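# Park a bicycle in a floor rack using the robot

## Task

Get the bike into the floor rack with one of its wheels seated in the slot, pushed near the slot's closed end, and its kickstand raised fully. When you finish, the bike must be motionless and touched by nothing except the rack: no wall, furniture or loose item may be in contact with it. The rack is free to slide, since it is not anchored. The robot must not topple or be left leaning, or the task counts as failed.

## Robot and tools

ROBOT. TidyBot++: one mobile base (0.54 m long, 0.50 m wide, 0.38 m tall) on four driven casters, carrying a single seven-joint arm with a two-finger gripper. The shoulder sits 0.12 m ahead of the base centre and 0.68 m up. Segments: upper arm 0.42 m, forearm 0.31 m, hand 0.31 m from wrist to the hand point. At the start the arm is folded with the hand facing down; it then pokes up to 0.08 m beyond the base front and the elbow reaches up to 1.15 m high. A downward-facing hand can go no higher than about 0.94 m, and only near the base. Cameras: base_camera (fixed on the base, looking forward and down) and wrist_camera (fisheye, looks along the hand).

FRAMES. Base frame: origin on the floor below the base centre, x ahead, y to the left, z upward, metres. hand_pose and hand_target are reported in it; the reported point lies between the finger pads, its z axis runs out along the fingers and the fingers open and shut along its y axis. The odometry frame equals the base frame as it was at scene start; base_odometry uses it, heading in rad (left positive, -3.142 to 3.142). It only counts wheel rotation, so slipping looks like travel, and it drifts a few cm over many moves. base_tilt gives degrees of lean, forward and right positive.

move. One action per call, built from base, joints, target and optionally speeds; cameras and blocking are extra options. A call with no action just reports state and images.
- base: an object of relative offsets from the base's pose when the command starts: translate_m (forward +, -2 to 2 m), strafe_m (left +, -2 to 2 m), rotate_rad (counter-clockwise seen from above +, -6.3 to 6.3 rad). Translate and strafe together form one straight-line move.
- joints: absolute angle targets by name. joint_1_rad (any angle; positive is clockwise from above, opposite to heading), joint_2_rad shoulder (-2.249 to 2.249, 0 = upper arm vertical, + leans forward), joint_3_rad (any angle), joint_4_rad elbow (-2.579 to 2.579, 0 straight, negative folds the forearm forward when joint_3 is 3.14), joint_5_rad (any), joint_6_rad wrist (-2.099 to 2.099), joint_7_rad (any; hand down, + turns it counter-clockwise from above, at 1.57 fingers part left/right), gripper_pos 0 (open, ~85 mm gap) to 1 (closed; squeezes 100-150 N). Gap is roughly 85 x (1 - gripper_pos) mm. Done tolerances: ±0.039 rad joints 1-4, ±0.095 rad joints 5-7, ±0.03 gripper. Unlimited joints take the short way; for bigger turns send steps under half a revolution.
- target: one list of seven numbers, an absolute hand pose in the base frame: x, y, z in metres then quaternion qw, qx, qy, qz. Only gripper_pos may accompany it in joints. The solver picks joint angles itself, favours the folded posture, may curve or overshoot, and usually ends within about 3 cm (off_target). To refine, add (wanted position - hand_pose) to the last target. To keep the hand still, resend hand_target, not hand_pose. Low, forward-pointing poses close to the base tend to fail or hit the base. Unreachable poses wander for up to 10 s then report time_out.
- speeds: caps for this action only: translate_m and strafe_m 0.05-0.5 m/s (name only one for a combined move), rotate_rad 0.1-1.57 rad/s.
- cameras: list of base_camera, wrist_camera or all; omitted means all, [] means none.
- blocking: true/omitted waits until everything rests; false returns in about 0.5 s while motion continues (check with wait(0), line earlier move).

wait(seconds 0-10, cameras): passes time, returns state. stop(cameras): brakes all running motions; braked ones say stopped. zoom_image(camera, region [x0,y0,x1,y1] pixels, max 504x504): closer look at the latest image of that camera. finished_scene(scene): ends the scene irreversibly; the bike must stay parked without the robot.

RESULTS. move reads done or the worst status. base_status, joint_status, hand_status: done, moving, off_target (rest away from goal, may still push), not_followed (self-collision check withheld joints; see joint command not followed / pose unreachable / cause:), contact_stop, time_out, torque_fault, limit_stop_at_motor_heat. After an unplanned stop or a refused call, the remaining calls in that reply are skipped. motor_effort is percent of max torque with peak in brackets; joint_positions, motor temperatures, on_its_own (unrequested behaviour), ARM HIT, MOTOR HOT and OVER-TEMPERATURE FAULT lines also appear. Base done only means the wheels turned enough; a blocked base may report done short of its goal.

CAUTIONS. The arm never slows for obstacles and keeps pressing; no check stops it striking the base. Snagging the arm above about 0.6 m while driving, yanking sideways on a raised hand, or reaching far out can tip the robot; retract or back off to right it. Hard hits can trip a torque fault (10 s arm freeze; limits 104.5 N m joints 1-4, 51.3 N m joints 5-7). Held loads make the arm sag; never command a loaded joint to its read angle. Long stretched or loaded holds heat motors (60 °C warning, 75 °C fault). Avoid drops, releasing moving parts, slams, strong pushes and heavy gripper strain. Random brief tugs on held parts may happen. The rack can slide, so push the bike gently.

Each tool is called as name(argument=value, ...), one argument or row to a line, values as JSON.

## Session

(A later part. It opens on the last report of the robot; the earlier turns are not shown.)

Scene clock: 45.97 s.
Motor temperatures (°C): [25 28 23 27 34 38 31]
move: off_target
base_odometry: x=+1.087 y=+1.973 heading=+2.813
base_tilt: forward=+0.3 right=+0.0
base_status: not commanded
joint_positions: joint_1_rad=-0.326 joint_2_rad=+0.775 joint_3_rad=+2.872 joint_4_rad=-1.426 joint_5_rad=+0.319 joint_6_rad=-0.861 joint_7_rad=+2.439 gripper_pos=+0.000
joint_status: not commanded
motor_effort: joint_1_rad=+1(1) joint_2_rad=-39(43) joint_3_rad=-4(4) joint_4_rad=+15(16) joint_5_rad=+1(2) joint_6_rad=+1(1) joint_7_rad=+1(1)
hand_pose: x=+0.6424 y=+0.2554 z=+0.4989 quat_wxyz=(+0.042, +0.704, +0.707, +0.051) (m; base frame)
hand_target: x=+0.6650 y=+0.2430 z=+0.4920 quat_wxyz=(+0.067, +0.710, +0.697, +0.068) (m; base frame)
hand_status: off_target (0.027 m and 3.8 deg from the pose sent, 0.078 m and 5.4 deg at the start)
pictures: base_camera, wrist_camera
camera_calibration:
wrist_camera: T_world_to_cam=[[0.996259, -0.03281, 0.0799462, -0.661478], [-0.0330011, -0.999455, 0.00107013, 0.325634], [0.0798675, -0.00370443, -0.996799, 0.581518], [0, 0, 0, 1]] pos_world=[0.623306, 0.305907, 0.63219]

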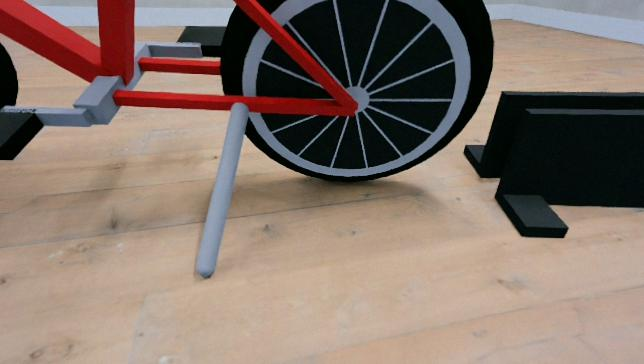

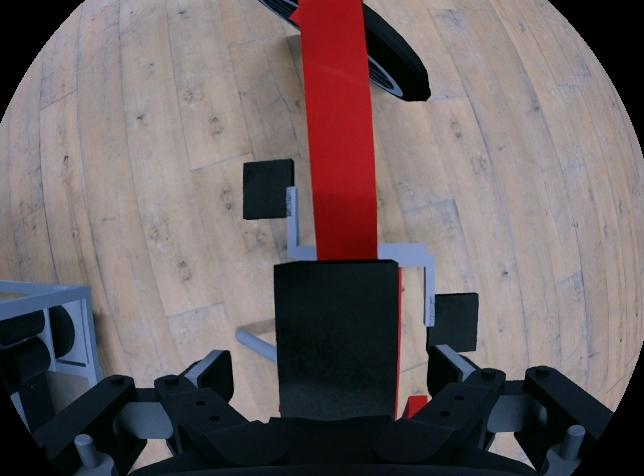

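move(
  joints={"gripper_pos": 0.85},
  cameras=["wrist_camera"],
)

move(
  target=[0.762, 0.243, 0.498, -0.0061, 0.7132, 0.7009, -0.0062],
)

zoom_image(
  camera="base_camera",
  region=[140, 0, 644, 300],
)

Scene clock: 47.43 s.
Motor temperatures (°C): [25 28 23 27 34 38 31]
move: off_target
base_odometry: x=+1.087 y=+1.973 heading=+2.813
base_tilt: forward=+0.2 right=+0.0
base_status: not commanded
joint_positions: joint_1_rad=-0.326 joint_2_rad=+0.770 joint_3_rad=+2.876 joint_4_rad=-1.431 joint_5_rad=+0.336 joint_6_rad=-0.845 joint_7_rad=+2.431 gripper_pos=+0.558
joint_status: gripper_pos off_target (ended at +0.558, target +0.850)
motor_effort: joint_1_rad=+1(3) joint_2_rad=-38(40) joint_3_rad=-5(5) joint_4_rad=+16(17) joint_5_rad=-1(2) joint_6_rad=-1(3) joint_7_rad=+1(2)
hand_pose: x=+0.6484 y=+0.2532 z=+0.5009 quat_wxyz=(+0.051, +0.703, +0.707, +0.058) (m; base frame)
hand_target: x=+0.6650 y=+0.2430 z=+0.4920 quat_wxyz=(+0.067, +0.710, +0.697, +0.068) (m; base frame)
hand_status: not commanded
pictures: wrist_camera
camera_calibration:
wrist_camera: T_world_to_cam=[[0.99429, -0.03159, 0.101926, -0.67769], [-0.0320509, -0.999482, 0.00288663, 0.322078], [0.101782, -0.00613696, -0.994788, 0.568359], [0, 0, 0, 1]] pos_world=[0.626295, 0.303991, 0.633541]

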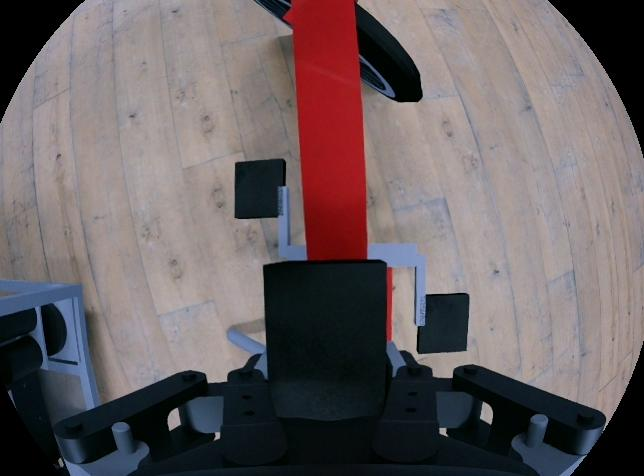

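Scene clock: 49.57 s.
Motor temperatures (°C): [25 28 23 27 34 38 31]
move: off_target
base_odometry: x=+1.087 y=+1.973 heading=+2.813
base_tilt: forward=+0.3 right=+0.0
base_status: not commanded
joint_positions: joint_1_rad=-0.326 joint_2_rad=+1.108 joint_3_rad=+2.967 joint_4_rad=-0.615 joint_5_rad=+0.178 joint_6_rad=-1.413 joint_7_rad=+2.694 gripper_pos=+0.573
joint_status: not commanded
motor_effort: joint_1_rad=+1(4) joint_2_rad=-48(49) joint_3_rad=-2(5) joint_4_rad=+20(22) joint_5_rad=+1(4) joint_6_rad=+7(10) joint_7_rad=-1(4)
hand_pose: x=+0.7636 y=+0.2464 z=+0.5150 quat_wxyz=(+0.012, +0.713, +0.701, +0.003) (m; base frame)
hand_target: x=+0.7620 y=+0.2430 z=+0.4980 quat_wxyz=(-0.006, +0.713, +0.701, -0.006) (m; base frame)
hand_status: off_target (0.017 m and 2.3 deg from the pose sent, 0.114 m and 9.9 deg at the start)
pictures: base_camera, wrist_camera
camera_calibration:
wrist_camera: T_world_to_cam=[[0.998077, -0.0541215, -0.03023, -0.723178], [-0.0532308, -0.998145, 0.029531, 0.321022], [-0.0317722, -0.027865, -0.999107, 0.680248], [0, 0, 0, 1]] pos_world=[0.760488, 0.300242, 0.648299]

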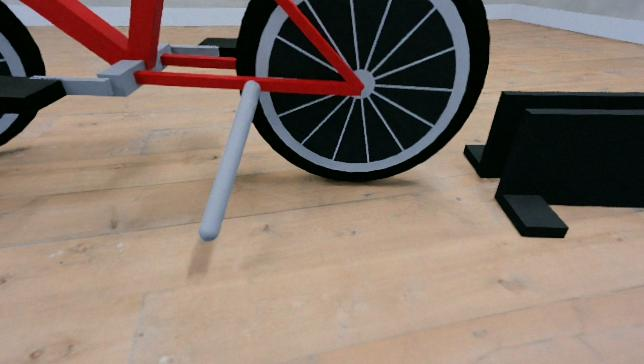

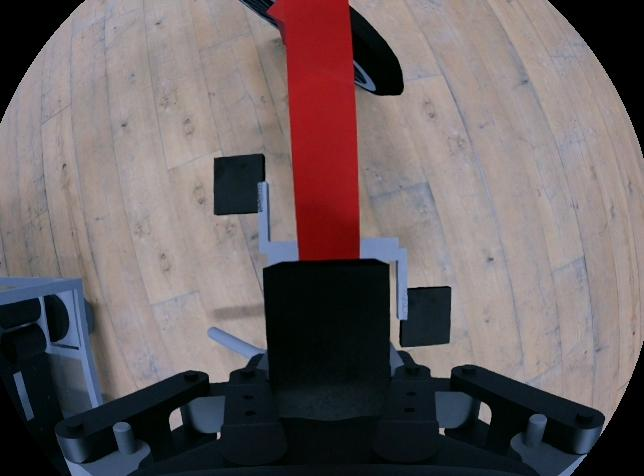

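Scaled by 1.000.

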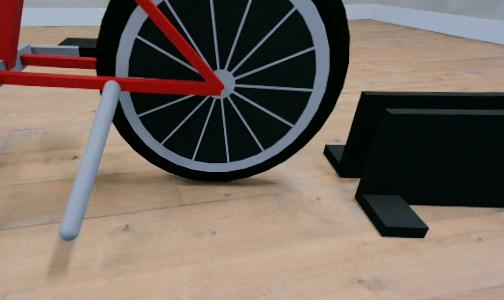

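move(
)

zoom_image(
  camera="base_camera",
  region=[140, 0, 644, 300],
)

Scene clock: 51.20 s.
Motor temperatures (°C): [25 28 23 27 34 38 31]
base_odometry: x=+1.087 y=+1.973 heading=+2.813
base_tilt: forward=+0.2 right=-0.1
base_status: not commanded
joint_positions: joint_1_rad=-0.326 joint_2_rad=+1.108 joint_3_rad=+2.968 joint_4_rad=-0.615 joint_5_rad=+0.177 joint_6_rad=-1.414 joint_7_rad=+2.695 gripper_pos=+0.573
joint_status: not commanded
motor_effort: joint_1_rad=+1(4) joint_2_rad=-48(49) joint_3_rad=-2(5) joint_4_rad=+20(22) joint_5_rad=+1(4) joint_6_rad=+6(10) joint_7_rad=-1(4)
hand_pose: x=+0.7636 y=+0.2464 z=+0.5151 quat_wxyz=(+0.011, +0.713, +0.701, +0.003) (m; base frame)
hand_target: x=+0.7620 y=+0.2430 z=+0.4980 quat_wxyz=(-0.006, +0.713, +0.701, -0.006) (m; base frame)
hand_status: off_target (0.017 m and 2.2 deg from the pose sent, 0.114 m and 9.9 deg at the start)
pictures: base_camera, wrist_camera
camera_calibration:
wrist_camera: T_world_to_cam=[[0.998081, -0.0538152, -0.0306291, -0.723069], [-0.0529247, -0.998172, 0.0291767, 0.320993], [-0.0321433, -0.0274997, -0.999105, 0.680476], [0, 0, 0, 1]] pos_world=[0.760542, 0.300207, 0.648354]

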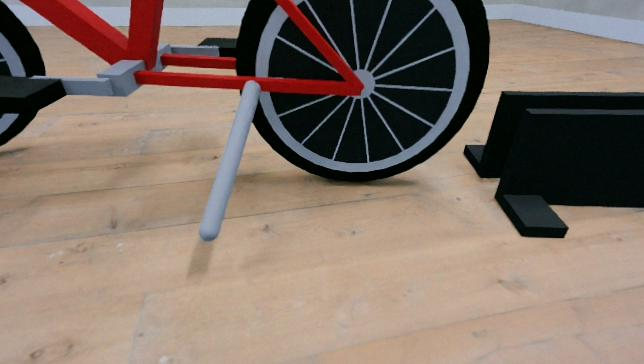

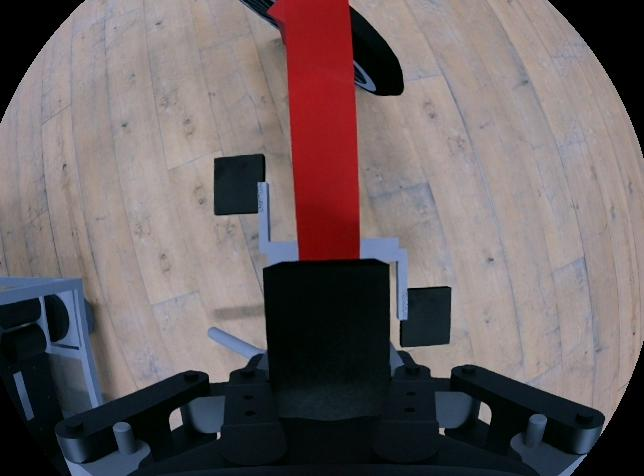

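Scaled by 1.000.

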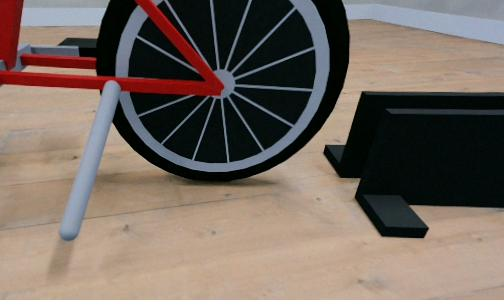

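zoom_image(
  camera="base_camera",
  region=[320, 70, 600, 250],
)

Scaled by 1.800.

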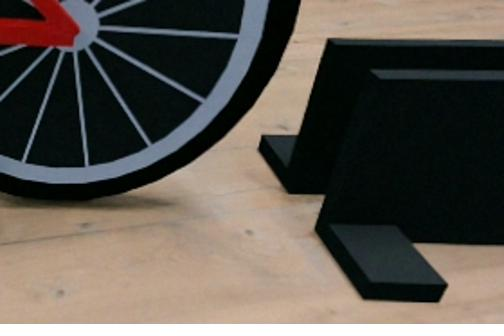

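move(
  base={"translate_m": 0.014, "strafe_m": 0.105, "rotate_rad": -0.14},
  speeds={"strafe_m": 0.08, "rotate_rad": 0.11},
)

zoom_image(
  camera="base_camera",
  region=[140, 0, 644, 300],
)

Scene clock: 54.13 s.
Motor temperatures (°C): [25 28 23 27 34 38 31]
move: done
base_odometry: x=+1.040 y=+1.878 heading=+2.672
base_tilt: forward=+0.2 right=+0.0
base_status: done
joint_positions: joint_1_rad=-0.324 joint_2_rad=+1.109 joint_3_rad=+2.973 joint_4_rad=-0.612 joint_5_rad=+0.172 joint_6_rad=-1.447 joint_7_rad=+2.779 gripper_pos=+0.573
joint_status: not commanded
motor_effort: joint_1_rad=+2(5) joint_2_rad=-45(49) joint_3_rad=-1(4) joint_4_rad=+20(21) joint_5_rad=-3(5) joint_6_rad=+10(11) joint_7_rad=-13(13)
hand_pose: x=+0.7556 y=+0.2400 z=+0.5152 quat_wxyz=(+0.005, +0.685, +0.729, -0.013) (m; base frame)
hand_target: x=+0.7620 y=+0.2430 z=+0.4980 quat_wxyz=(-0.006, +0.713, +0.701, -0.006) (m; base frame)
hand_status: not commanded
pictures: base_camera, wrist_camera
camera_calibration:
wrist_camera: T_world_to_cam=[[0.997854, 0.0234265, -0.0611385, -0.718103], [0.0260859, -0.998731, 0.0430689, 0.247445], [-0.060052, -0.0445713, -0.9972, 0.704378], [0, 0, 0, 1]] pos_world=[0.752407, 0.295349, 0.647844]

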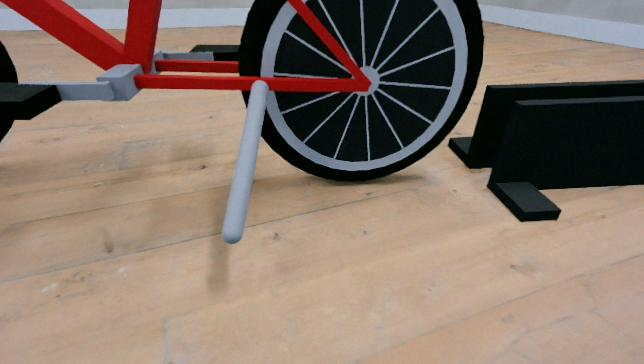

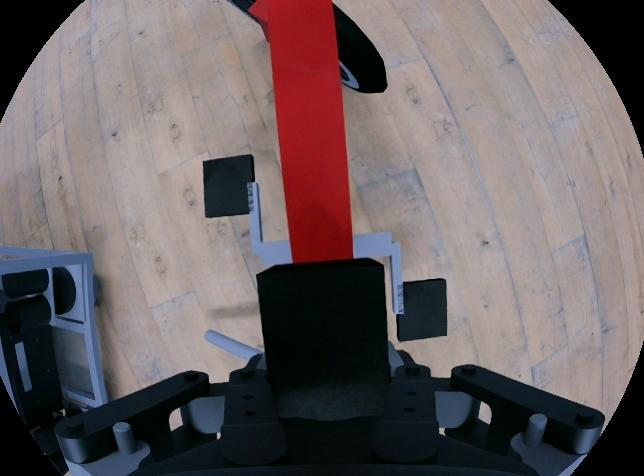

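Scaled by 1.000.

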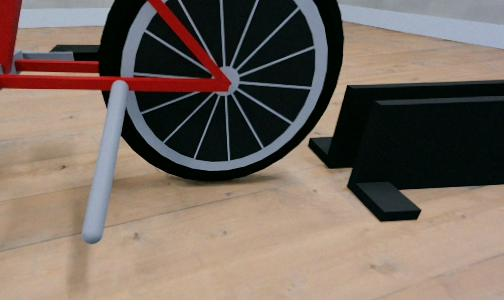

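move(
  base={"translate_m": 0.004, "strafe_m": 0.046, "rotate_rad": -0.06},
  speeds={"strafe_m": 0.08, "rotate_rad": 0.11},
  cameras=["base_camera"],
)

move(
  base={"strafe_m": -0.12},
  speeds={"strafe_m": 0.08},
  cameras=["base_camera"],
)

Scene clock: 55.53 s.
Motor temperatures (°C): [25 28 23 27 34 38 31]
move: done
base_odometry: x=+1.015 y=+1.839 heading=+2.611
base_tilt: forward=+0.3 right=+0.0
base_status: done
joint_positions: joint_1_rad=-0.324 joint_2_rad=+1.109 joint_3_rad=+2.977 joint_4_rad=-0.612 joint_5_rad=+0.171 joint_6_rad=-1.459 joint_7_rad=+2.802 gripper_pos=+0.573
joint_status: not commanded
motor_effort: joint_1_rad=+2(6) joint_2_rad=-47(47) joint_3_rad=-2(5) joint_4_rad=+22(23) joint_5_rad=-4(7) joint_6_rad=+12(12) joint_7_rad=-16(17)
hand_pose: x=+0.7526 y=+0.2375 z=+0.5151 quat_wxyz=(+0.004, +0.677, +0.736, -0.019) (m; base frame)
hand_target: x=+0.7620 y=+0.2430 z=+0.4980 quat_wxyz=(-0.006, +0.713, +0.701, -0.006) (m; base frame)
hand_status: not commanded
pictures: base_camera

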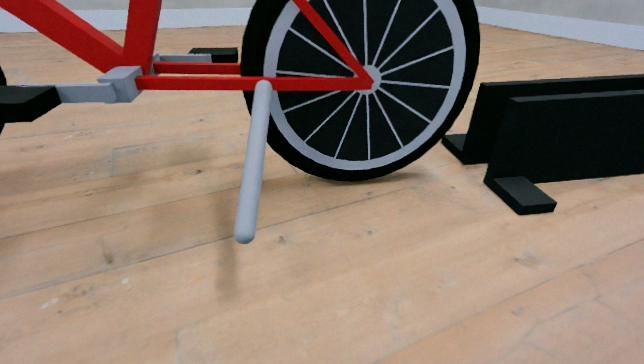

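Scene clock: 57.53 s.
Motor temperatures (°C): [25 28 23 27 34 38 31]
move: done
base_odometry: x=+1.076 y=+1.942 heading=+2.610
base_tilt: forward=+0.2 right=-0.1
base_status: done
joint_positions: joint_1_rad=-0.345 joint_2_rad=+1.124 joint_3_rad=+2.982 joint_4_rad=-0.579 joint_5_rad=+0.155 joint_6_rad=-1.421 joint_7_rad=+2.719 gripper_pos=+0.573
joint_status: not commanded
motor_effort: joint_1_rad=+6(8) joint_2_rad=-52(53) joint_3_rad=-1(5) joint_4_rad=+14(22) joint_5_rad=+1(4) joint_6_rad=-8(11) joint_7_rad=+6(16)
hand_pose: x=+0.7660 y=+0.2606 z=+0.5149 quat_wxyz=(+0.009, +0.703, +0.711, +0.010) (m; base frame)
hand_target: x=+0.7620 y=+0.2430 z=+0.4980 quat_wxyz=(-0.006, +0.713, +0.701, -0.006) (m; base frame)
hand_status: not commanded
pictures: base_camera

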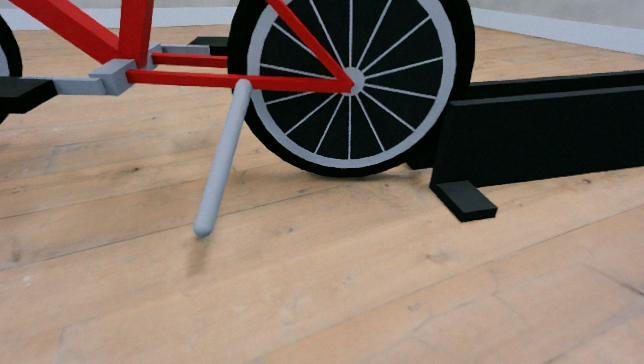

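move(
  base={"translate_m": -0.002, "strafe_m": -0.092, "rotate_rad": 0.12},
  speeds={"strafe_m": 0.08, "rotate_rad": 0.11},
  cameras=["base_camera"],
)

zoom_image(
  camera="base_camera",
  region=[320, 50, 600, 250],
)

Scene clock: 59.40 s.
Motor temperatures (°C): [25 28 23 27 34 38 31]
move: done
base_odometry: x=+1.124 y=+2.021 heading=+2.731
base_tilt: forward=+0.2 right=+0.0
base_status: done
joint_positions: joint_1_rad=-0.349 joint_2_rad=+1.129 joint_3_rad=+2.983 joint_4_rad=-0.571 joint_5_rad=+0.143 joint_6_rad=-1.393 joint_7_rad=+2.682 gripper_pos=+0.573
joint_status: not commanded
motor_effort: joint_1_rad=+5(10) joint_2_rad=-51(54) joint_3_rad=-3(5) joint_4_rad=+12(14) joint_5_rad=+3(6) joint_6_rad=-11(14) joint_7_rad=+11(13)
hand_pose: x=+0.7735 y=+0.2695 z=+0.5140 quat_wxyz=(+0.008, +0.716, +0.698, +0.026) (m; base frame)
hand_target: x=+0.7620 y=+0.2430 z=+0.4980 quat_wxyz=(-0.006, +0.713, +0.701, -0.006) (m; base frame)
hand_status: not commanded
pictures: base_camera

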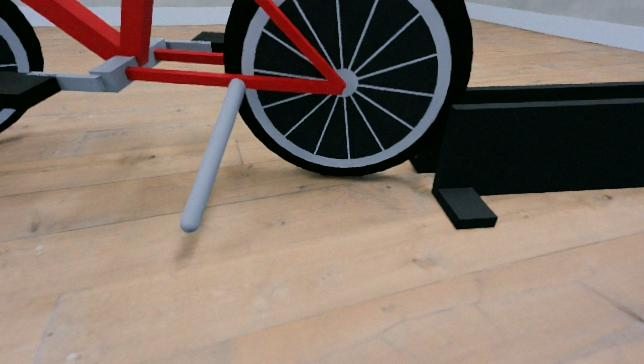

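Scaled by 1.800.

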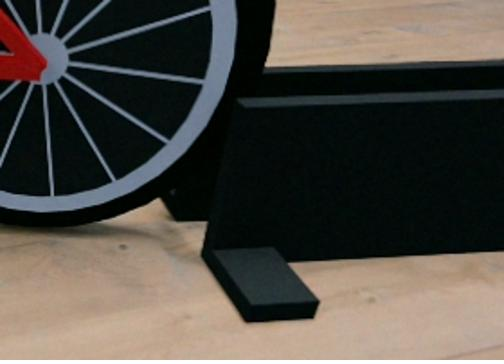

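zoom_image(
  camera="base_camera",
  region=[400, 60, 500, 220],
)

Scaled by 3.150.

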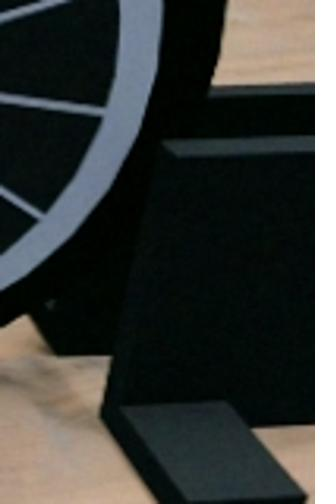

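move(
  base={"strafe_m": -0.08, "rotate_rad": 0.03},
  speeds={"strafe_m": 0.06},
  cameras=["base_camera"],
)

zoom_image(
  camera="base_camera",
  region=[320, 50, 500, 220],
)

Scene clock: 62.13 s.
Motor temperatures (°C): [25 29 23 27 34 38 31]
move: done
base_odometry: x=+1.156 y=+2.094 heading=+2.762
base_tilt: forward=+0.3 right=+0.0
base_status: done
joint_positions: joint_1_rad=-0.358 joint_2_rad=+1.131 joint_3_rad=+2.987 joint_4_rad=-0.567 joint_5_rad=+0.127 joint_6_rad=-1.383 joint_7_rad=+2.673 gripper_pos=+0.573
joint_status: not commanded
motor_effort: joint_1_rad=+6(10) joint_2_rad=-51(54) joint_3_rad=-1(5) joint_4_rad=+12(14) joint_5_rad=+4(7) joint_6_rad=-10(15) joint_7_rad=+13(14)
hand_pose: x=+0.7732 y=+0.2799 z=+0.5136 quat_wxyz=(+0.004, +0.717, +0.696, +0.033) (m; base frame)
hand_target: x=+0.7620 y=+0.2430 z=+0.4980 quat_wxyz=(-0.006, +0.713, +0.701, -0.006) (m; base frame)
hand_status: not commanded
pictures: base_camera

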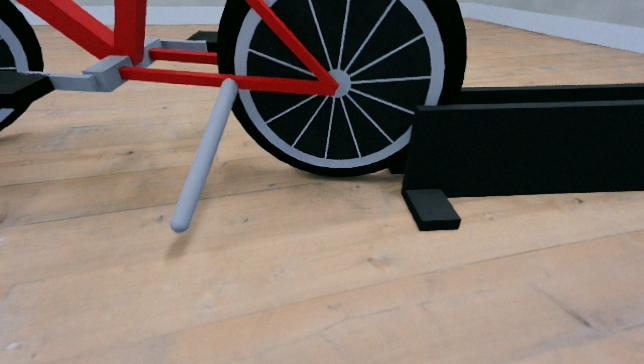

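Scaled by 2.800.

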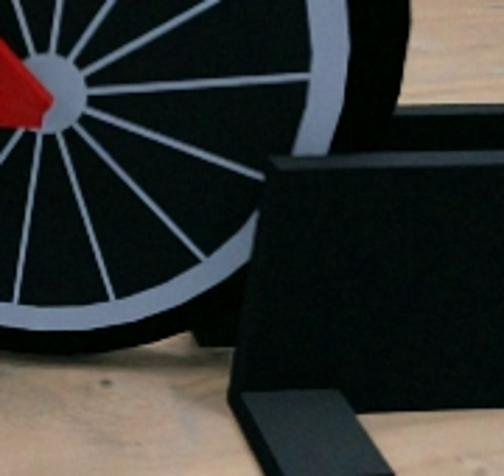

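move(
  base={"strafe_m": -0.12},
  speeds={"strafe_m": 0.08},
  cameras=["base_camera", "wrist_camera"],
)

zoom_image(
  camera="base_camera",
  region=[320, 50, 500, 220],
)

Scene clock: 64.23 s.
Motor temperatures (°C): [25 29 23 27 34 38 31]
move: done
base_odometry: x=+1.201 y=+2.205 heading=+2.762
base_tilt: forward=+0.3 right=+0.0
base_status: done
joint_positions: joint_1_rad=-0.414 joint_2_rad=+1.134 joint_3_rad=+2.976 joint_4_rad=-0.564 joint_5_rad=+0.103 joint_6_rad=-1.370 joint_7_rad=+2.669 gripper_pos=+0.573
joint_status: not commanded
motor_effort: joint_1_rad=+16(20) joint_2_rad=-51(56) joint_3_rad=+5(7) joint_4_rad=+12(14) joint_5_rad=+9(11) joint_6_rad=-13(17) joint_7_rad=+6(14)
hand_pose: x=+0.7550 y=+0.3295 z=+0.5138 quat_wxyz=(-0.011, +0.698, +0.714, +0.045) (m; base frame)
hand_target: x=+0.7620 y=+0.2430 z=+0.4980 quat_wxyz=(-0.006, +0.713, +0.701, -0.006) (m; base frame)
hand_status: not commanded
pictures: base_camera, wrist_camera
camera_calibration:
wrist_camera: T_world_to_cam=[[0.999924, -0.0117017, -0.00392025, -0.739059], [-0.0119247, -0.997958, -0.0627581, 0.41974], [-0.00317787, 0.0628001, -0.998021, 0.629055], [0, 0, 0, 1]] pos_world=[0.746007, 0.37073, 0.651255]

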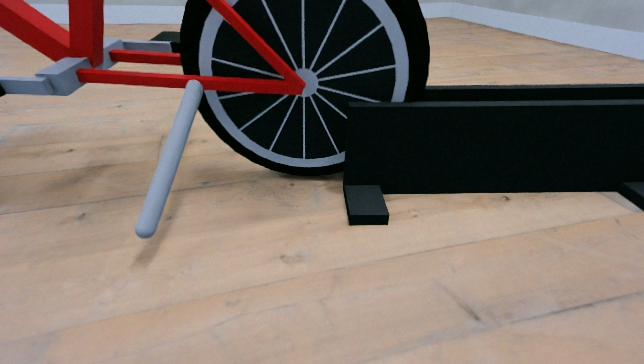

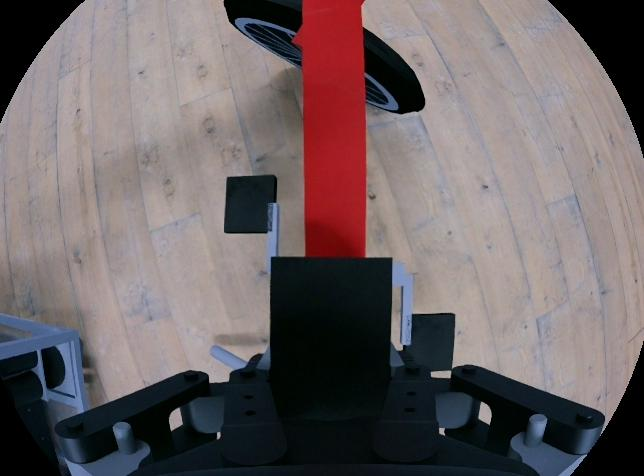

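Scaled by 2.800.

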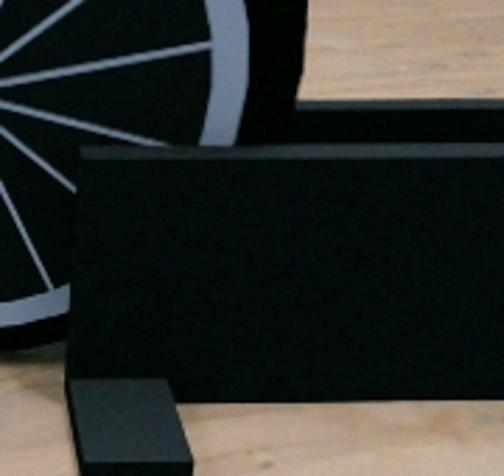

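move(
  base={"strafe_m": -0.12},
  speeds={"strafe_m": 0.08},
  cameras=["base_camera", "wrist_camera"],
)

Scene clock: 66.63 s.
Motor temperatures (°C): [25 29 23 27 34 38 31]
move: done
base_odometry: x=+1.245 y=+2.317 heading=+2.763
base_tilt: forward=+0.2 right=-0.1
base_status: done
joint_positions: joint_1_rad=-0.387 joint_2_rad=+1.137 joint_3_rad=+2.970 joint_4_rad=-0.561 joint_5_rad=+0.087 joint_6_rad=-1.358 joint_7_rad=+2.669 gripper_pos=+0.573
joint_status: not commanded
motor_effort: joint_1_rad=+11(22) joint_2_rad=-51(56) joint_3_rad=+1(7) joint_4_rad=+12(14) joint_5_rad=+6(12) joint_6_rad=-13(17) joint_7_rad=+12(12)
hand_pose: x=+0.7643 y=+0.3205 z=+0.5136 quat_wxyz=(-0.019, +0.708, +0.704, +0.055) (m; base frame)
hand_target: x=+0.7620 y=+0.2430 z=+0.4980 quat_wxyz=(-0.006, +0.713, +0.701, -0.006) (m; base frame)
hand_status: not commanded
pictures: base_camera, wrist_camera
camera_calibration:
wrist_camera: T_world_to_cam=[[0.999178, -0.0403373, -0.00393571, -0.738734], [-0.0405271, -0.995309, -0.087854, 0.444782], [-0.000373454, 0.0879413, -0.996126, 0.618289], [0, 0, 0, 1]] pos_world=[0.756384, 0.358524, 0.652062]

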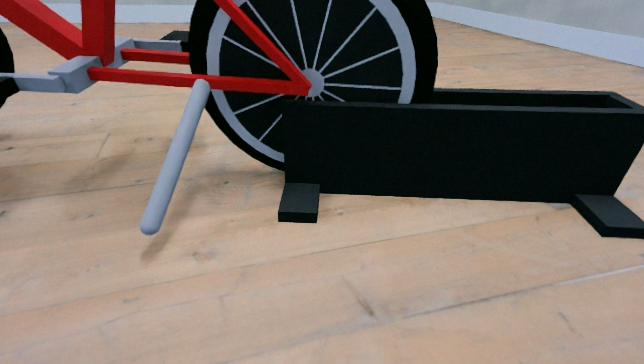

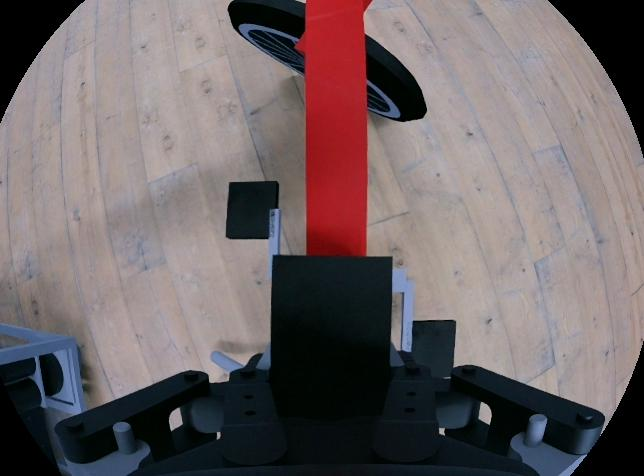

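move(
  base={"strafe_m": -0.14},
  speeds={"strafe_m": 0.08},
  cameras=["base_camera", "wrist_camera"],
)

Scene clock: 69.23 s.
Motor temperatures (°C): [25 29 23 27 34 38 31]
move: done
base_odometry: x=+1.297 y=+2.447 heading=+2.764
base_tilt: forward=+0.3 right=+0.0
base_status: done
joint_positions: joint_1_rad=-0.369 joint_2_rad=+1.138 joint_3_rad=+2.970 joint_4_rad=-0.560 joint_5_rad=+0.087 joint_6_rad=-1.357 joint_7_rad=+2.666 gripper_pos=+0.573
joint_status: not commanded
motor_effort: joint_1_rad=+8(17) joint_2_rad=-51(55) joint_3_rad=+1(4) joint_4_rad=+13(14) joint_5_rad=+7(10) joint_6_rad=-8(16) joint_7_rad=+15(16)
hand_pose: x=+0.7701 y=+0.3095 z=+0.5137 quat_wxyz=(-0.018, +0.715, +0.696, +0.055) (m; base frame)
hand_target: x=+0.7620 y=+0.2430 z=+0.4980 quat_wxyz=(-0.006, +0.713, +0.701, -0.006) (m; base frame)
hand_status: not commanded
pictures: base_camera, wrist_camera
camera_calibration:
wrist_camera: T_world_to_cam=[[0.998139, -0.0608837, -0.00345855, -0.738043], [-0.0609501, -0.994182, -0.0888108, 0.449955], [0.00196871, 0.0888563, -0.996043, 0.617194], [0, 0, 0, 1]] pos_world=[0.762879, 0.347561, 0.65216]

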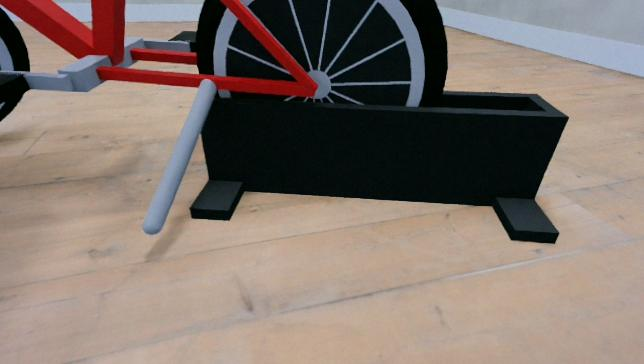

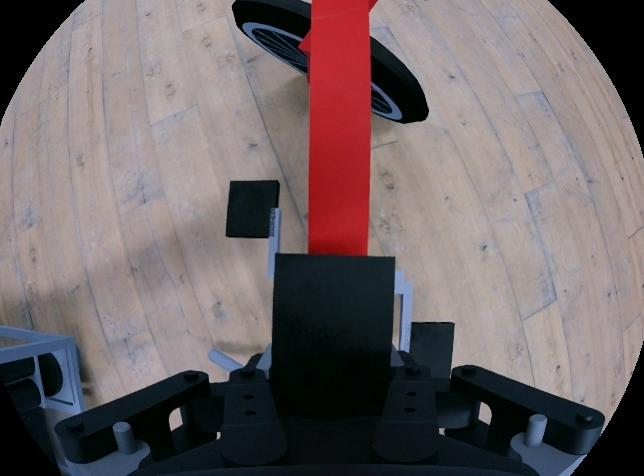

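move(
  base={"strafe_m": -0.11},
  speeds={"strafe_m": 0.08},
  cameras=["base_camera", "wrist_camera"],
)

zoom_image(
  camera="base_camera",
  region=[340, 0, 600, 200],
)

Scene clock: 71.47 s.
Motor temperatures (°C): [25 29 23 27 34 38 31]
move: done
base_odometry: x=+1.338 y=+2.549 heading=+2.765
base_tilt: forward=+0.2 right=-0.1
base_status: done
joint_positions: joint_1_rad=-0.359 joint_2_rad=+1.138 joint_3_rad=+2.970 joint_4_rad=-0.560 joint_5_rad=+0.086 joint_6_rad=-1.357 joint_7_rad=+2.655 gripper_pos=+0.573
joint_status: not commanded
motor_effort: joint_1_rad=+6(14) joint_2_rad=-51(55) joint_3_rad=+0(4) joint_4_rad=+13(15) joint_5_rad=+7(11) joint_6_rad=-7(14) joint_7_rad=+16(17)
hand_pose: x=+0.7732 y=+0.3033 z=+0.5138 quat_wxyz=(-0.019, +0.723, +0.689, +0.056) (m; base frame)
hand_target: x=+0.7620 y=+0.2430 z=+0.4980 quat_wxyz=(-0.006, +0.713, +0.701, -0.006) (m; base frame)
hand_status: not commanded
pictures: base_camera, wrist_camera
camera_calibration:
wrist_camera: T_world_to_cam=[[0.996655, -0.0815994, -0.00450953, -0.73354], [-0.081673, -0.992571, -0.0901779, 0.460252], [0.00288243, 0.0902445, -0.995915, 0.616652], [0, 0, 0, 1]] pos_world=[0.766899, 0.341327, 0.65233]

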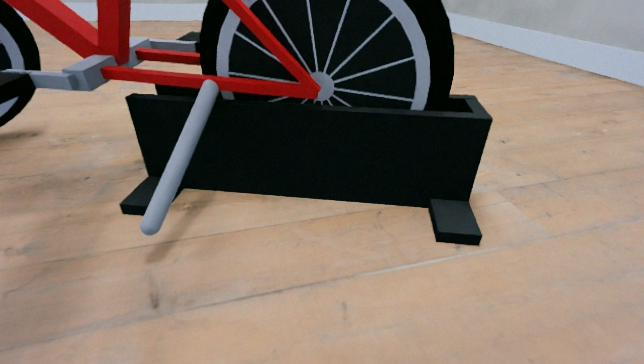

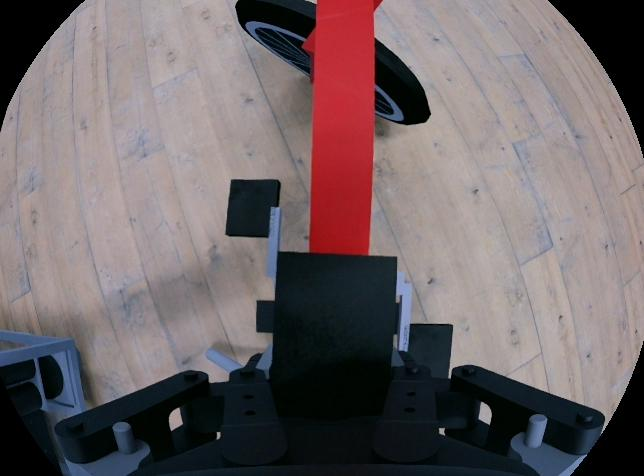

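Scaled by 1.938.

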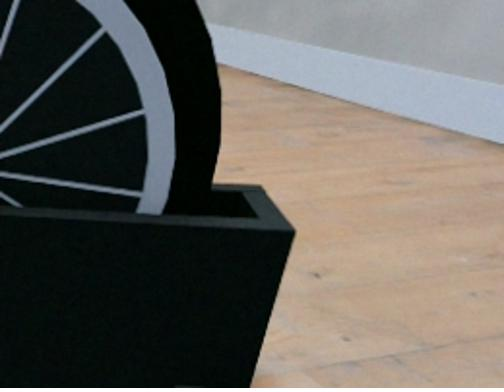

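move(
  base={"strafe_m": -0.035},
  speeds={"strafe_m": 0.06},
  cameras=["base_camera", "wrist_camera"],
)

zoom_image(
  camera="base_camera",
  region=[340, 0, 600, 200],
)

Scene clock: 72.77 s.
Motor temperatures (°C): [25 29 23 27 34 38 31]
move: done
base_odometry: x=+1.351 y=+2.581 heading=+2.765
base_tilt: forward=+0.2 right=+0.0
base_status: done
joint_positions: joint_1_rad=-0.358 joint_2_rad=+1.138 joint_3_rad=+2.970 joint_4_rad=-0.559 joint_5_rad=+0.085 joint_6_rad=-1.357 joint_7_rad=+2.650 gripper_pos=+0.573
joint_status: not commanded
motor_effort: joint_1_rad=+6(13) joint_2_rad=-50(54) joint_3_rad=+1(3) joint_4_rad=+14(15) joint_5_rad=+8(11) joint_6_rad=-6(12) joint_7_rad=+17(18)
hand_pose: x=+0.7737 y=+0.3024 z=+0.5139 quat_wxyz=(-0.019, +0.725, +0.687, +0.056) (m; base frame)
hand_target: x=+0.7620 y=+0.2430 z=+0.4980 quat_wxyz=(-0.006, +0.713, +0.701, -0.006) (m; base frame)
hand_status: not commanded
pictures: base_camera, wrist_camera
camera_calibration:
wrist_camera: T_world_to_cam=[[0.996114, -0.087921, -0.0051137, -0.731451], [-0.0880214, -0.991969, -0.0908298, 0.464452], [0.00291321, 0.0909269, -0.995853, 0.616528], [0, 0, 0, 1]] pos_world=[0.767694, 0.340353, 0.652417]

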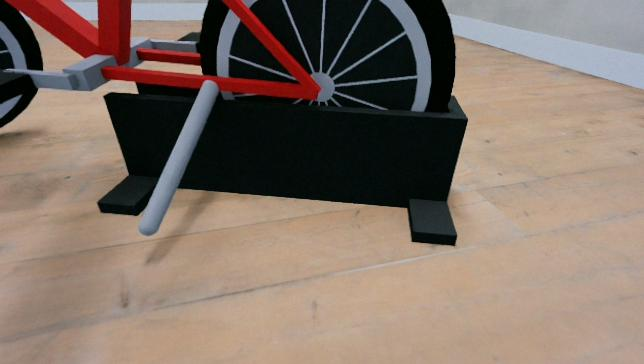

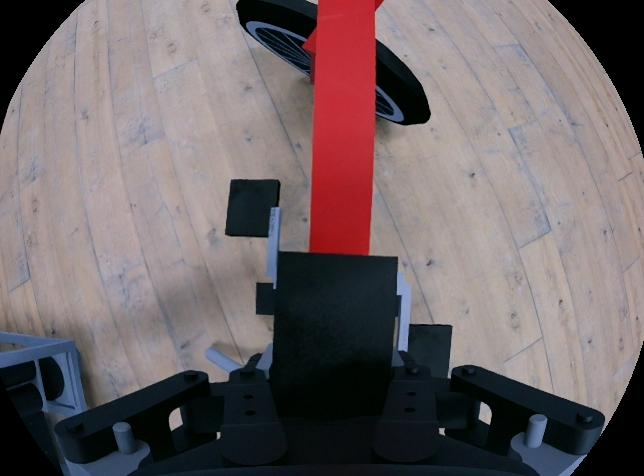

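Scaled by 1.938.

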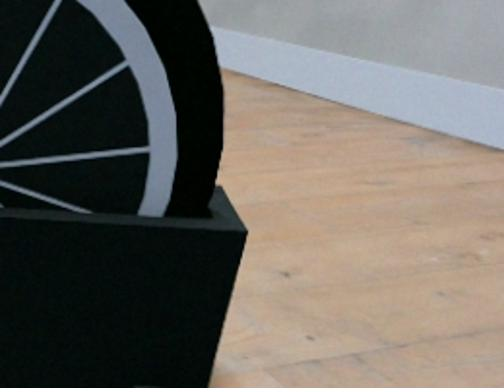

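move(
  target=[0.773, 0.297, 0.503, 0, 0.725, 0.687, 0.02],
)

move(
  joints={"gripper_pos": 0.35},
)

Scene clock: 74.10 s.
Motor temperatures (°C): [25 29 23 27 34 38 31]
move: off_target
base_odometry: x=+1.351 y=+2.581 heading=+2.765
base_tilt: forward=+0.3 right=+0.0
base_status: not commanded
joint_positions: joint_1_rad=-0.384 joint_2_rad=+1.184 joint_3_rad=+3.002 joint_4_rad=-0.447 joint_5_rad=+0.085 joint_6_rad=-1.433 joint_7_rad=+2.640 gripper_pos=+0.573
joint_status: not commanded
motor_effort: joint_1_rad=+1(7) joint_2_rad=-53(53) joint_3_rad=+0(1) joint_4_rad=+19(19) joint_5_rad=+5(9) joint_6_rad=+3(6) joint_7_rad=+8(17)
hand_pose: x=+0.7799 y=+0.3048 z=+0.5144 quat_wxyz=(-0.008, +0.728, +0.684, +0.046) (m; base frame)
hand_target: x=+0.7730 y=+0.2970 z=+0.5030 quat_wxyz=(+0.000, +0.726, +0.688, +0.020) (m; base frame)
hand_status: off_target (0.015 m and 3.1 deg from the pose sent, 0.012 m and 4.6 deg at the start)
pictures: base_camera, wrist_camera
camera_calibration:
wrist_camera: T_world_to_cam=[[0.995267, -0.0971225, -0.00319053, -0.734953], [-0.0971326, -0.993329, -0.0621534, 0.46016], [0.00286724, 0.0621691, -0.998062, 0.626758], [0, 0, 0, 1]] pos_world=[0.774374, 0.346745, 0.651798]

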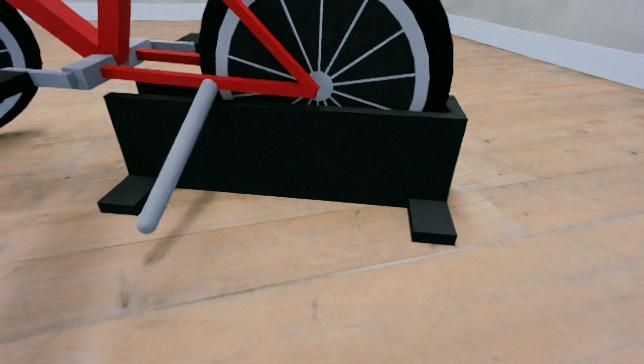

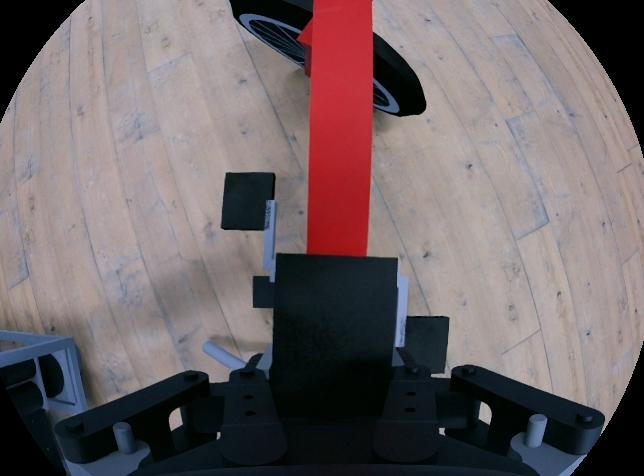

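Scene clock: 75.03 s.
Motor temperatures (°C): [25 29 23 27 34 38 31]
move: done
base_odometry: x=+1.351 y=+2.581 heading=+2.765
base_tilt: forward=+0.2 right=+0.0
base_status: not commanded
joint_positions: joint_1_rad=-0.392 joint_2_rad=+1.190 joint_3_rad=+3.010 joint_4_rad=-0.446 joint_5_rad=+0.085 joint_6_rad=-1.443 joint_7_rad=+2.657 gripper_pos=+0.350
joint_status: all done
motor_effort: joint_1_rad=+2(3) joint_2_rad=-53(54) joint_3_rad=-1(2) joint_4_rad=+20(21) joint_5_rad=+1(6) joint_6_rad=+4(5) joint_7_rad=+1(8)
hand_pose: x=+0.7752 y=+0.3056 z=+0.5102 quat_wxyz=(-0.007, +0.720, +0.692, +0.037) (m; base frame)
hand_target: x=+0.7730 y=+0.2970 z=+0.5030 quat_wxyz=(+0.000, +0.726, +0.688, +0.020) (m; base frame)
hand_status: not commanded
pictures: base_camera, wrist_camera
camera_calibration:
wrist_camera: T_world_to_cam=[[0.997155, -0.0745011, -0.0114886, -0.734375], [-0.0749641, -0.996067, -0.047243, 0.43631], [-0.00792375, 0.0479698, -0.998817, 0.635641], [0, 0, 0, 1]] pos_world=[0.77003, 0.34939, 0.647065]

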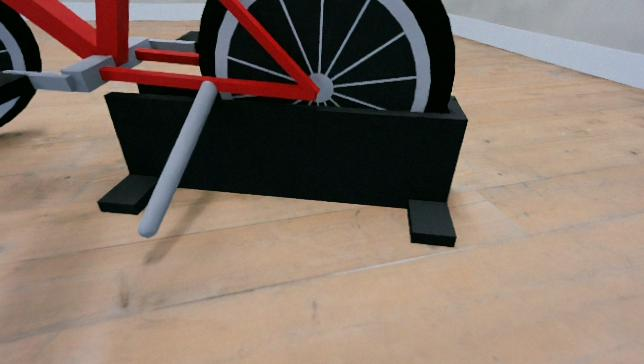

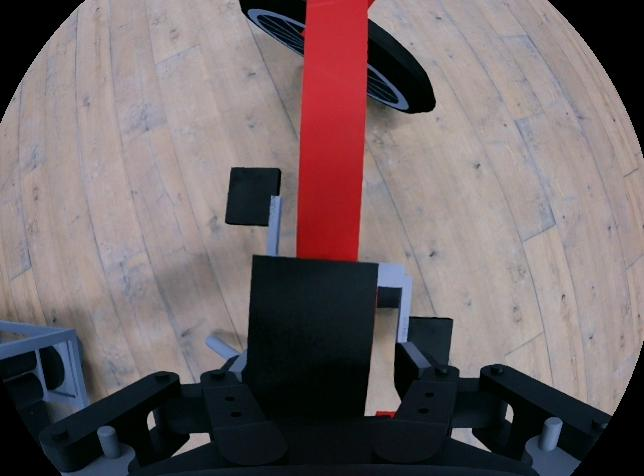

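move(
  joints={"gripper_pos": 0.0},
  cameras=["wrist_camera"],
)

Scene clock: 75.90 s.
Motor temperatures (°C): [25 29 23 27 34 38 31]
move: done
base_odometry: x=+1.351 y=+2.581 heading=+2.765
base_tilt: forward=+0.3 right=+0.0
base_status: not commanded
joint_positions: joint_1_rad=-0.398 joint_2_rad=+1.198 joint_3_rad=+3.011 joint_4_rad=-0.444 joint_5_rad=+0.085 joint_6_rad=-1.448 joint_7_rad=+2.657 gripper_pos=+0.000
joint_status: all done
motor_effort: joint_1_rad=+3(3) joint_2_rad=-54(55) joint_3_rad=-1(2) joint_4_rad=+20(21) joint_5_rad=+2(3) joint_6_rad=+3(5) joint_7_rad=+1(1)
hand_pose: x=+0.7712 y=+0.3082 z=+0.5048 quat_wxyz=(-0.009, +0.719, +0.695, +0.032) (m; base frame)
hand_target: x=+0.7730 y=+0.2970 z=+0.5030 quat_wxyz=(+0.000, +0.726, +0.688, +0.020) (m; base frame)
hand_status: not commanded
pictures: wrist_camera
camera_calibration:
wrist_camera: T_world_to_cam=[[0.997402, -0.0687048, -0.0216345, -0.72702], [-0.0695479, -0.996736, -0.0409867, 0.431212], [-0.0187479, 0.0423849, -0.998925, 0.640213], [0, 0, 0, 1]] pos_world=[0.767124, 0.35272, 0.641471]

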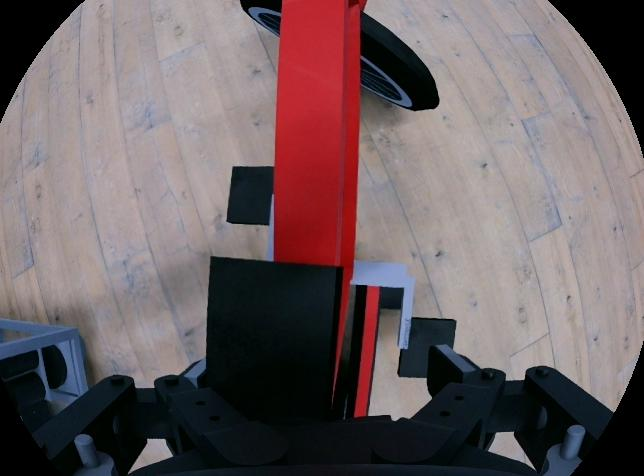

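move(
  target=[0.748, 0.297, 0.505, 0, 0.725, 0.687, 0.02],
  cameras=["wrist_camera", "base_camera"],
)

Scene clock: 77.20 s.
Motor temperatures (°C): [25 29 23 27 34 38 31]
move: off_target
base_odometry: x=+1.351 y=+2.581 heading=+2.765
base_tilt: forward=+0.3 right=+0.0
base_status: not commanded
joint_positions: joint_1_rad=-0.398 joint_2_rad=+1.117 joint_3_rad=+3.007 joint_4_rad=-0.634 joint_5_rad=+0.089 joint_6_rad=-1.416 joint_7_rad=+2.641 gripper_pos=+0.000
joint_status: not commanded
motor_effort: joint_1_rad=+1(3) joint_2_rad=-49(54) joint_3_rad=-2(3) joint_4_rad=+17(20) joint_5_rad=+0(2) joint_6_rad=+0(3) joint_7_rad=+1(1)
hand_pose: x=+0.7307 y=+0.2967 z=+0.5018 quat_wxyz=(-0.019, +0.716, +0.697, -0.005) (m; base frame)
hand_target: x=+0.7480 y=+0.2970 z=+0.5050 quat_wxyz=(+0.000, +0.726, +0.688, +0.020) (m; base frame)
hand_status: off_target (0.018 m and 3.9 deg from the pose sent, 0.026 m and 2.0 deg at the start)
pictures: base_camera, wrist_camera
camera_calibration:
wrist_camera: T_world_to_cam=[[0.994423, -0.0623618, -0.0850491, -0.655451], [-0.0626393, -0.998036, -0.000595798, 0.391833], [-0.0848449, 0.00591989, -0.996377, 0.694794], [0, 0, 0, 1]] pos_world=[0.73529, 0.346075, 0.636764]

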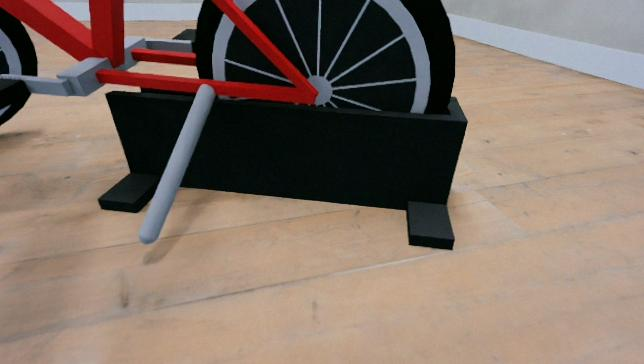

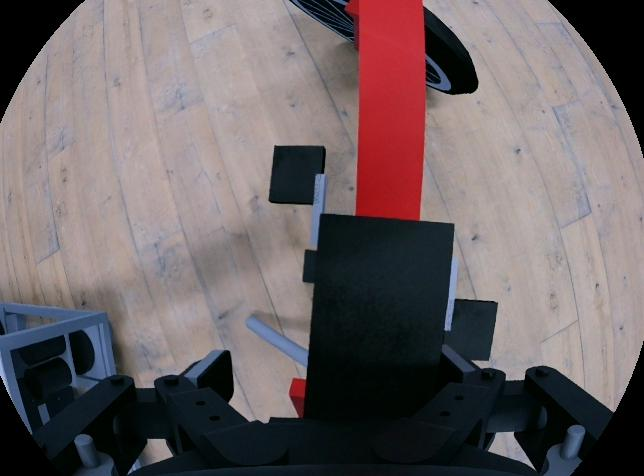

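move(
  target=[0.760, 0.297, 0.51, 0, 0.725, 0.687, 0.02],
  cameras=["wrist_camera"],
)

move(
  target=[0.760, 0.297, 0.60, 0, 0.725, 0.687, 0.02],
  cameras=["wrist_camera", "base_camera"],
)

Scene clock: 78.33 s.
Motor temperatures (°C): [25 29 23 27 34 38 31]
move: off_target
base_odometry: x=+1.351 y=+2.581 heading=+2.765
base_tilt: forward=+0.2 right=+0.0
base_status: not commanded
joint_positions: joint_1_rad=-0.398 joint_2_rad=+1.123 joint_3_rad=+3.007 joint_4_rad=-0.549 joint_5_rad=+0.089 joint_6_rad=-1.416 joint_7_rad=+2.641 gripper_pos=+0.000
joint_status: not commanded
motor_effort: joint_1_rad=+1(1) joint_2_rad=-50(52) joint_3_rad=-2(3) joint_4_rad=+17(18) joint_5_rad=+0(2) joint_6_rad=+0(1) joint_7_rad=+1(1)
hand_pose: x=+0.7581 y=+0.3066 z=+0.5244 quat_wxyz=(-0.007, +0.719, +0.694, +0.033) (m; base frame)
hand_target: x=+0.7600 y=+0.2970 z=+0.5100 quat_wxyz=(+0.000, +0.726, +0.688, +0.020) (m; base frame)
hand_status: off_target (0.017 m and 1.9 deg from the pose sent, 0.030 m and 3.9 deg at the start)
pictures: wrist_camera
camera_calibration:
wrist_camera: T_world_to_cam=[[0.997335, -0.070813, -0.0175353, -0.715166], [-0.0714686, -0.996636, -0.0401111, 0.430441], [-0.0146359, 0.0412574, -0.999041, 0.656901], [0, 0, 0, 1]] pos_world=[0.753638, 0.351248, 0.660996]

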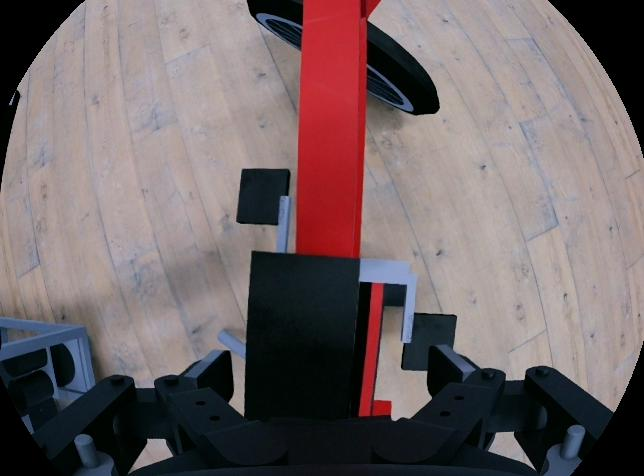

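Scene clock: 79.80 s.
Motor temperatures (°C): [25 29 23 27 34 38 31]
move: off_target
base_odometry: x=+1.351 y=+2.581 heading=+2.765
base_tilt: forward=+0.2 right=+0.0
base_status: not commanded
joint_positions: joint_1_rad=-0.407 joint_2_rad=+1.141 joint_3_rad=+3.083 joint_4_rad=-0.212 joint_5_rad=+0.063 joint_6_rad=-1.668 joint_7_rad=+2.641 gripper_pos=+0.000
joint_status: not commanded
motor_effort: joint_1_rad=+1(3) joint_2_rad=-50(53) joint_3_rad=-1(2) joint_4_rad=+17(19) joint_5_rad=+1(2) joint_6_rad=+1(2) joint_7_rad=+1(1)
hand_pose: x=+0.7852 y=+0.2904 z=+0.6168 quat_wxyz=(+0.023, +0.734, +0.676, +0.056) (m; base frame)
hand_target: x=+0.7600 y=+0.2970 z=+0.6000 quat_wxyz=(+0.000, +0.726, +0.688, +0.020) (m; base frame)
hand_status: off_target (0.031 m and 5.2 deg from the pose sent, 0.076 m and 1.9 deg at the start)
pictures: base_camera, wrist_camera
camera_calibration:
wrist_camera: T_world_to_cam=[[0.991199, -0.119142, 0.0577027, -0.769229], [-0.11716, -0.992438, -0.0365992, 0.452418], [0.0616269, 0.0295166, -0.997663, 0.692951], [0, 0, 0, 1]] pos_world=[0.77276, 0.336896, 0.752276]

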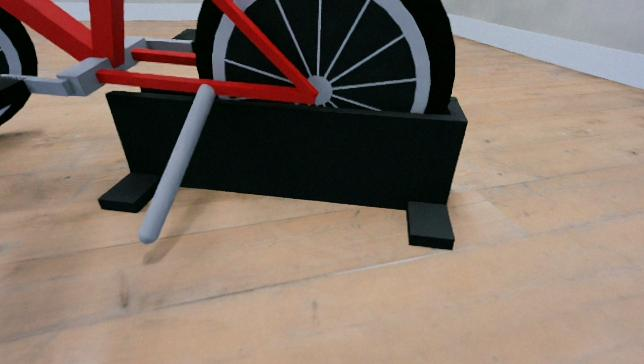

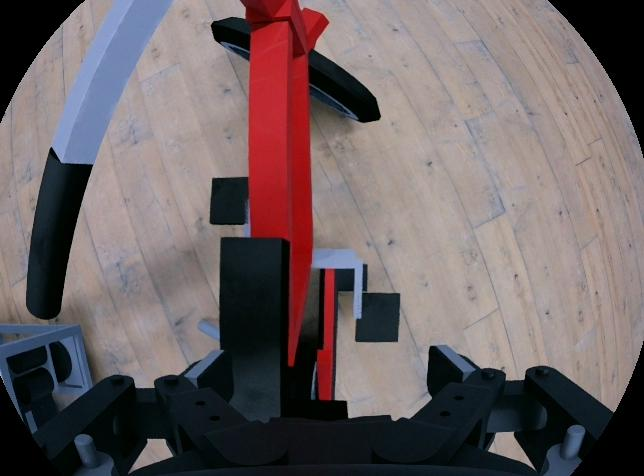

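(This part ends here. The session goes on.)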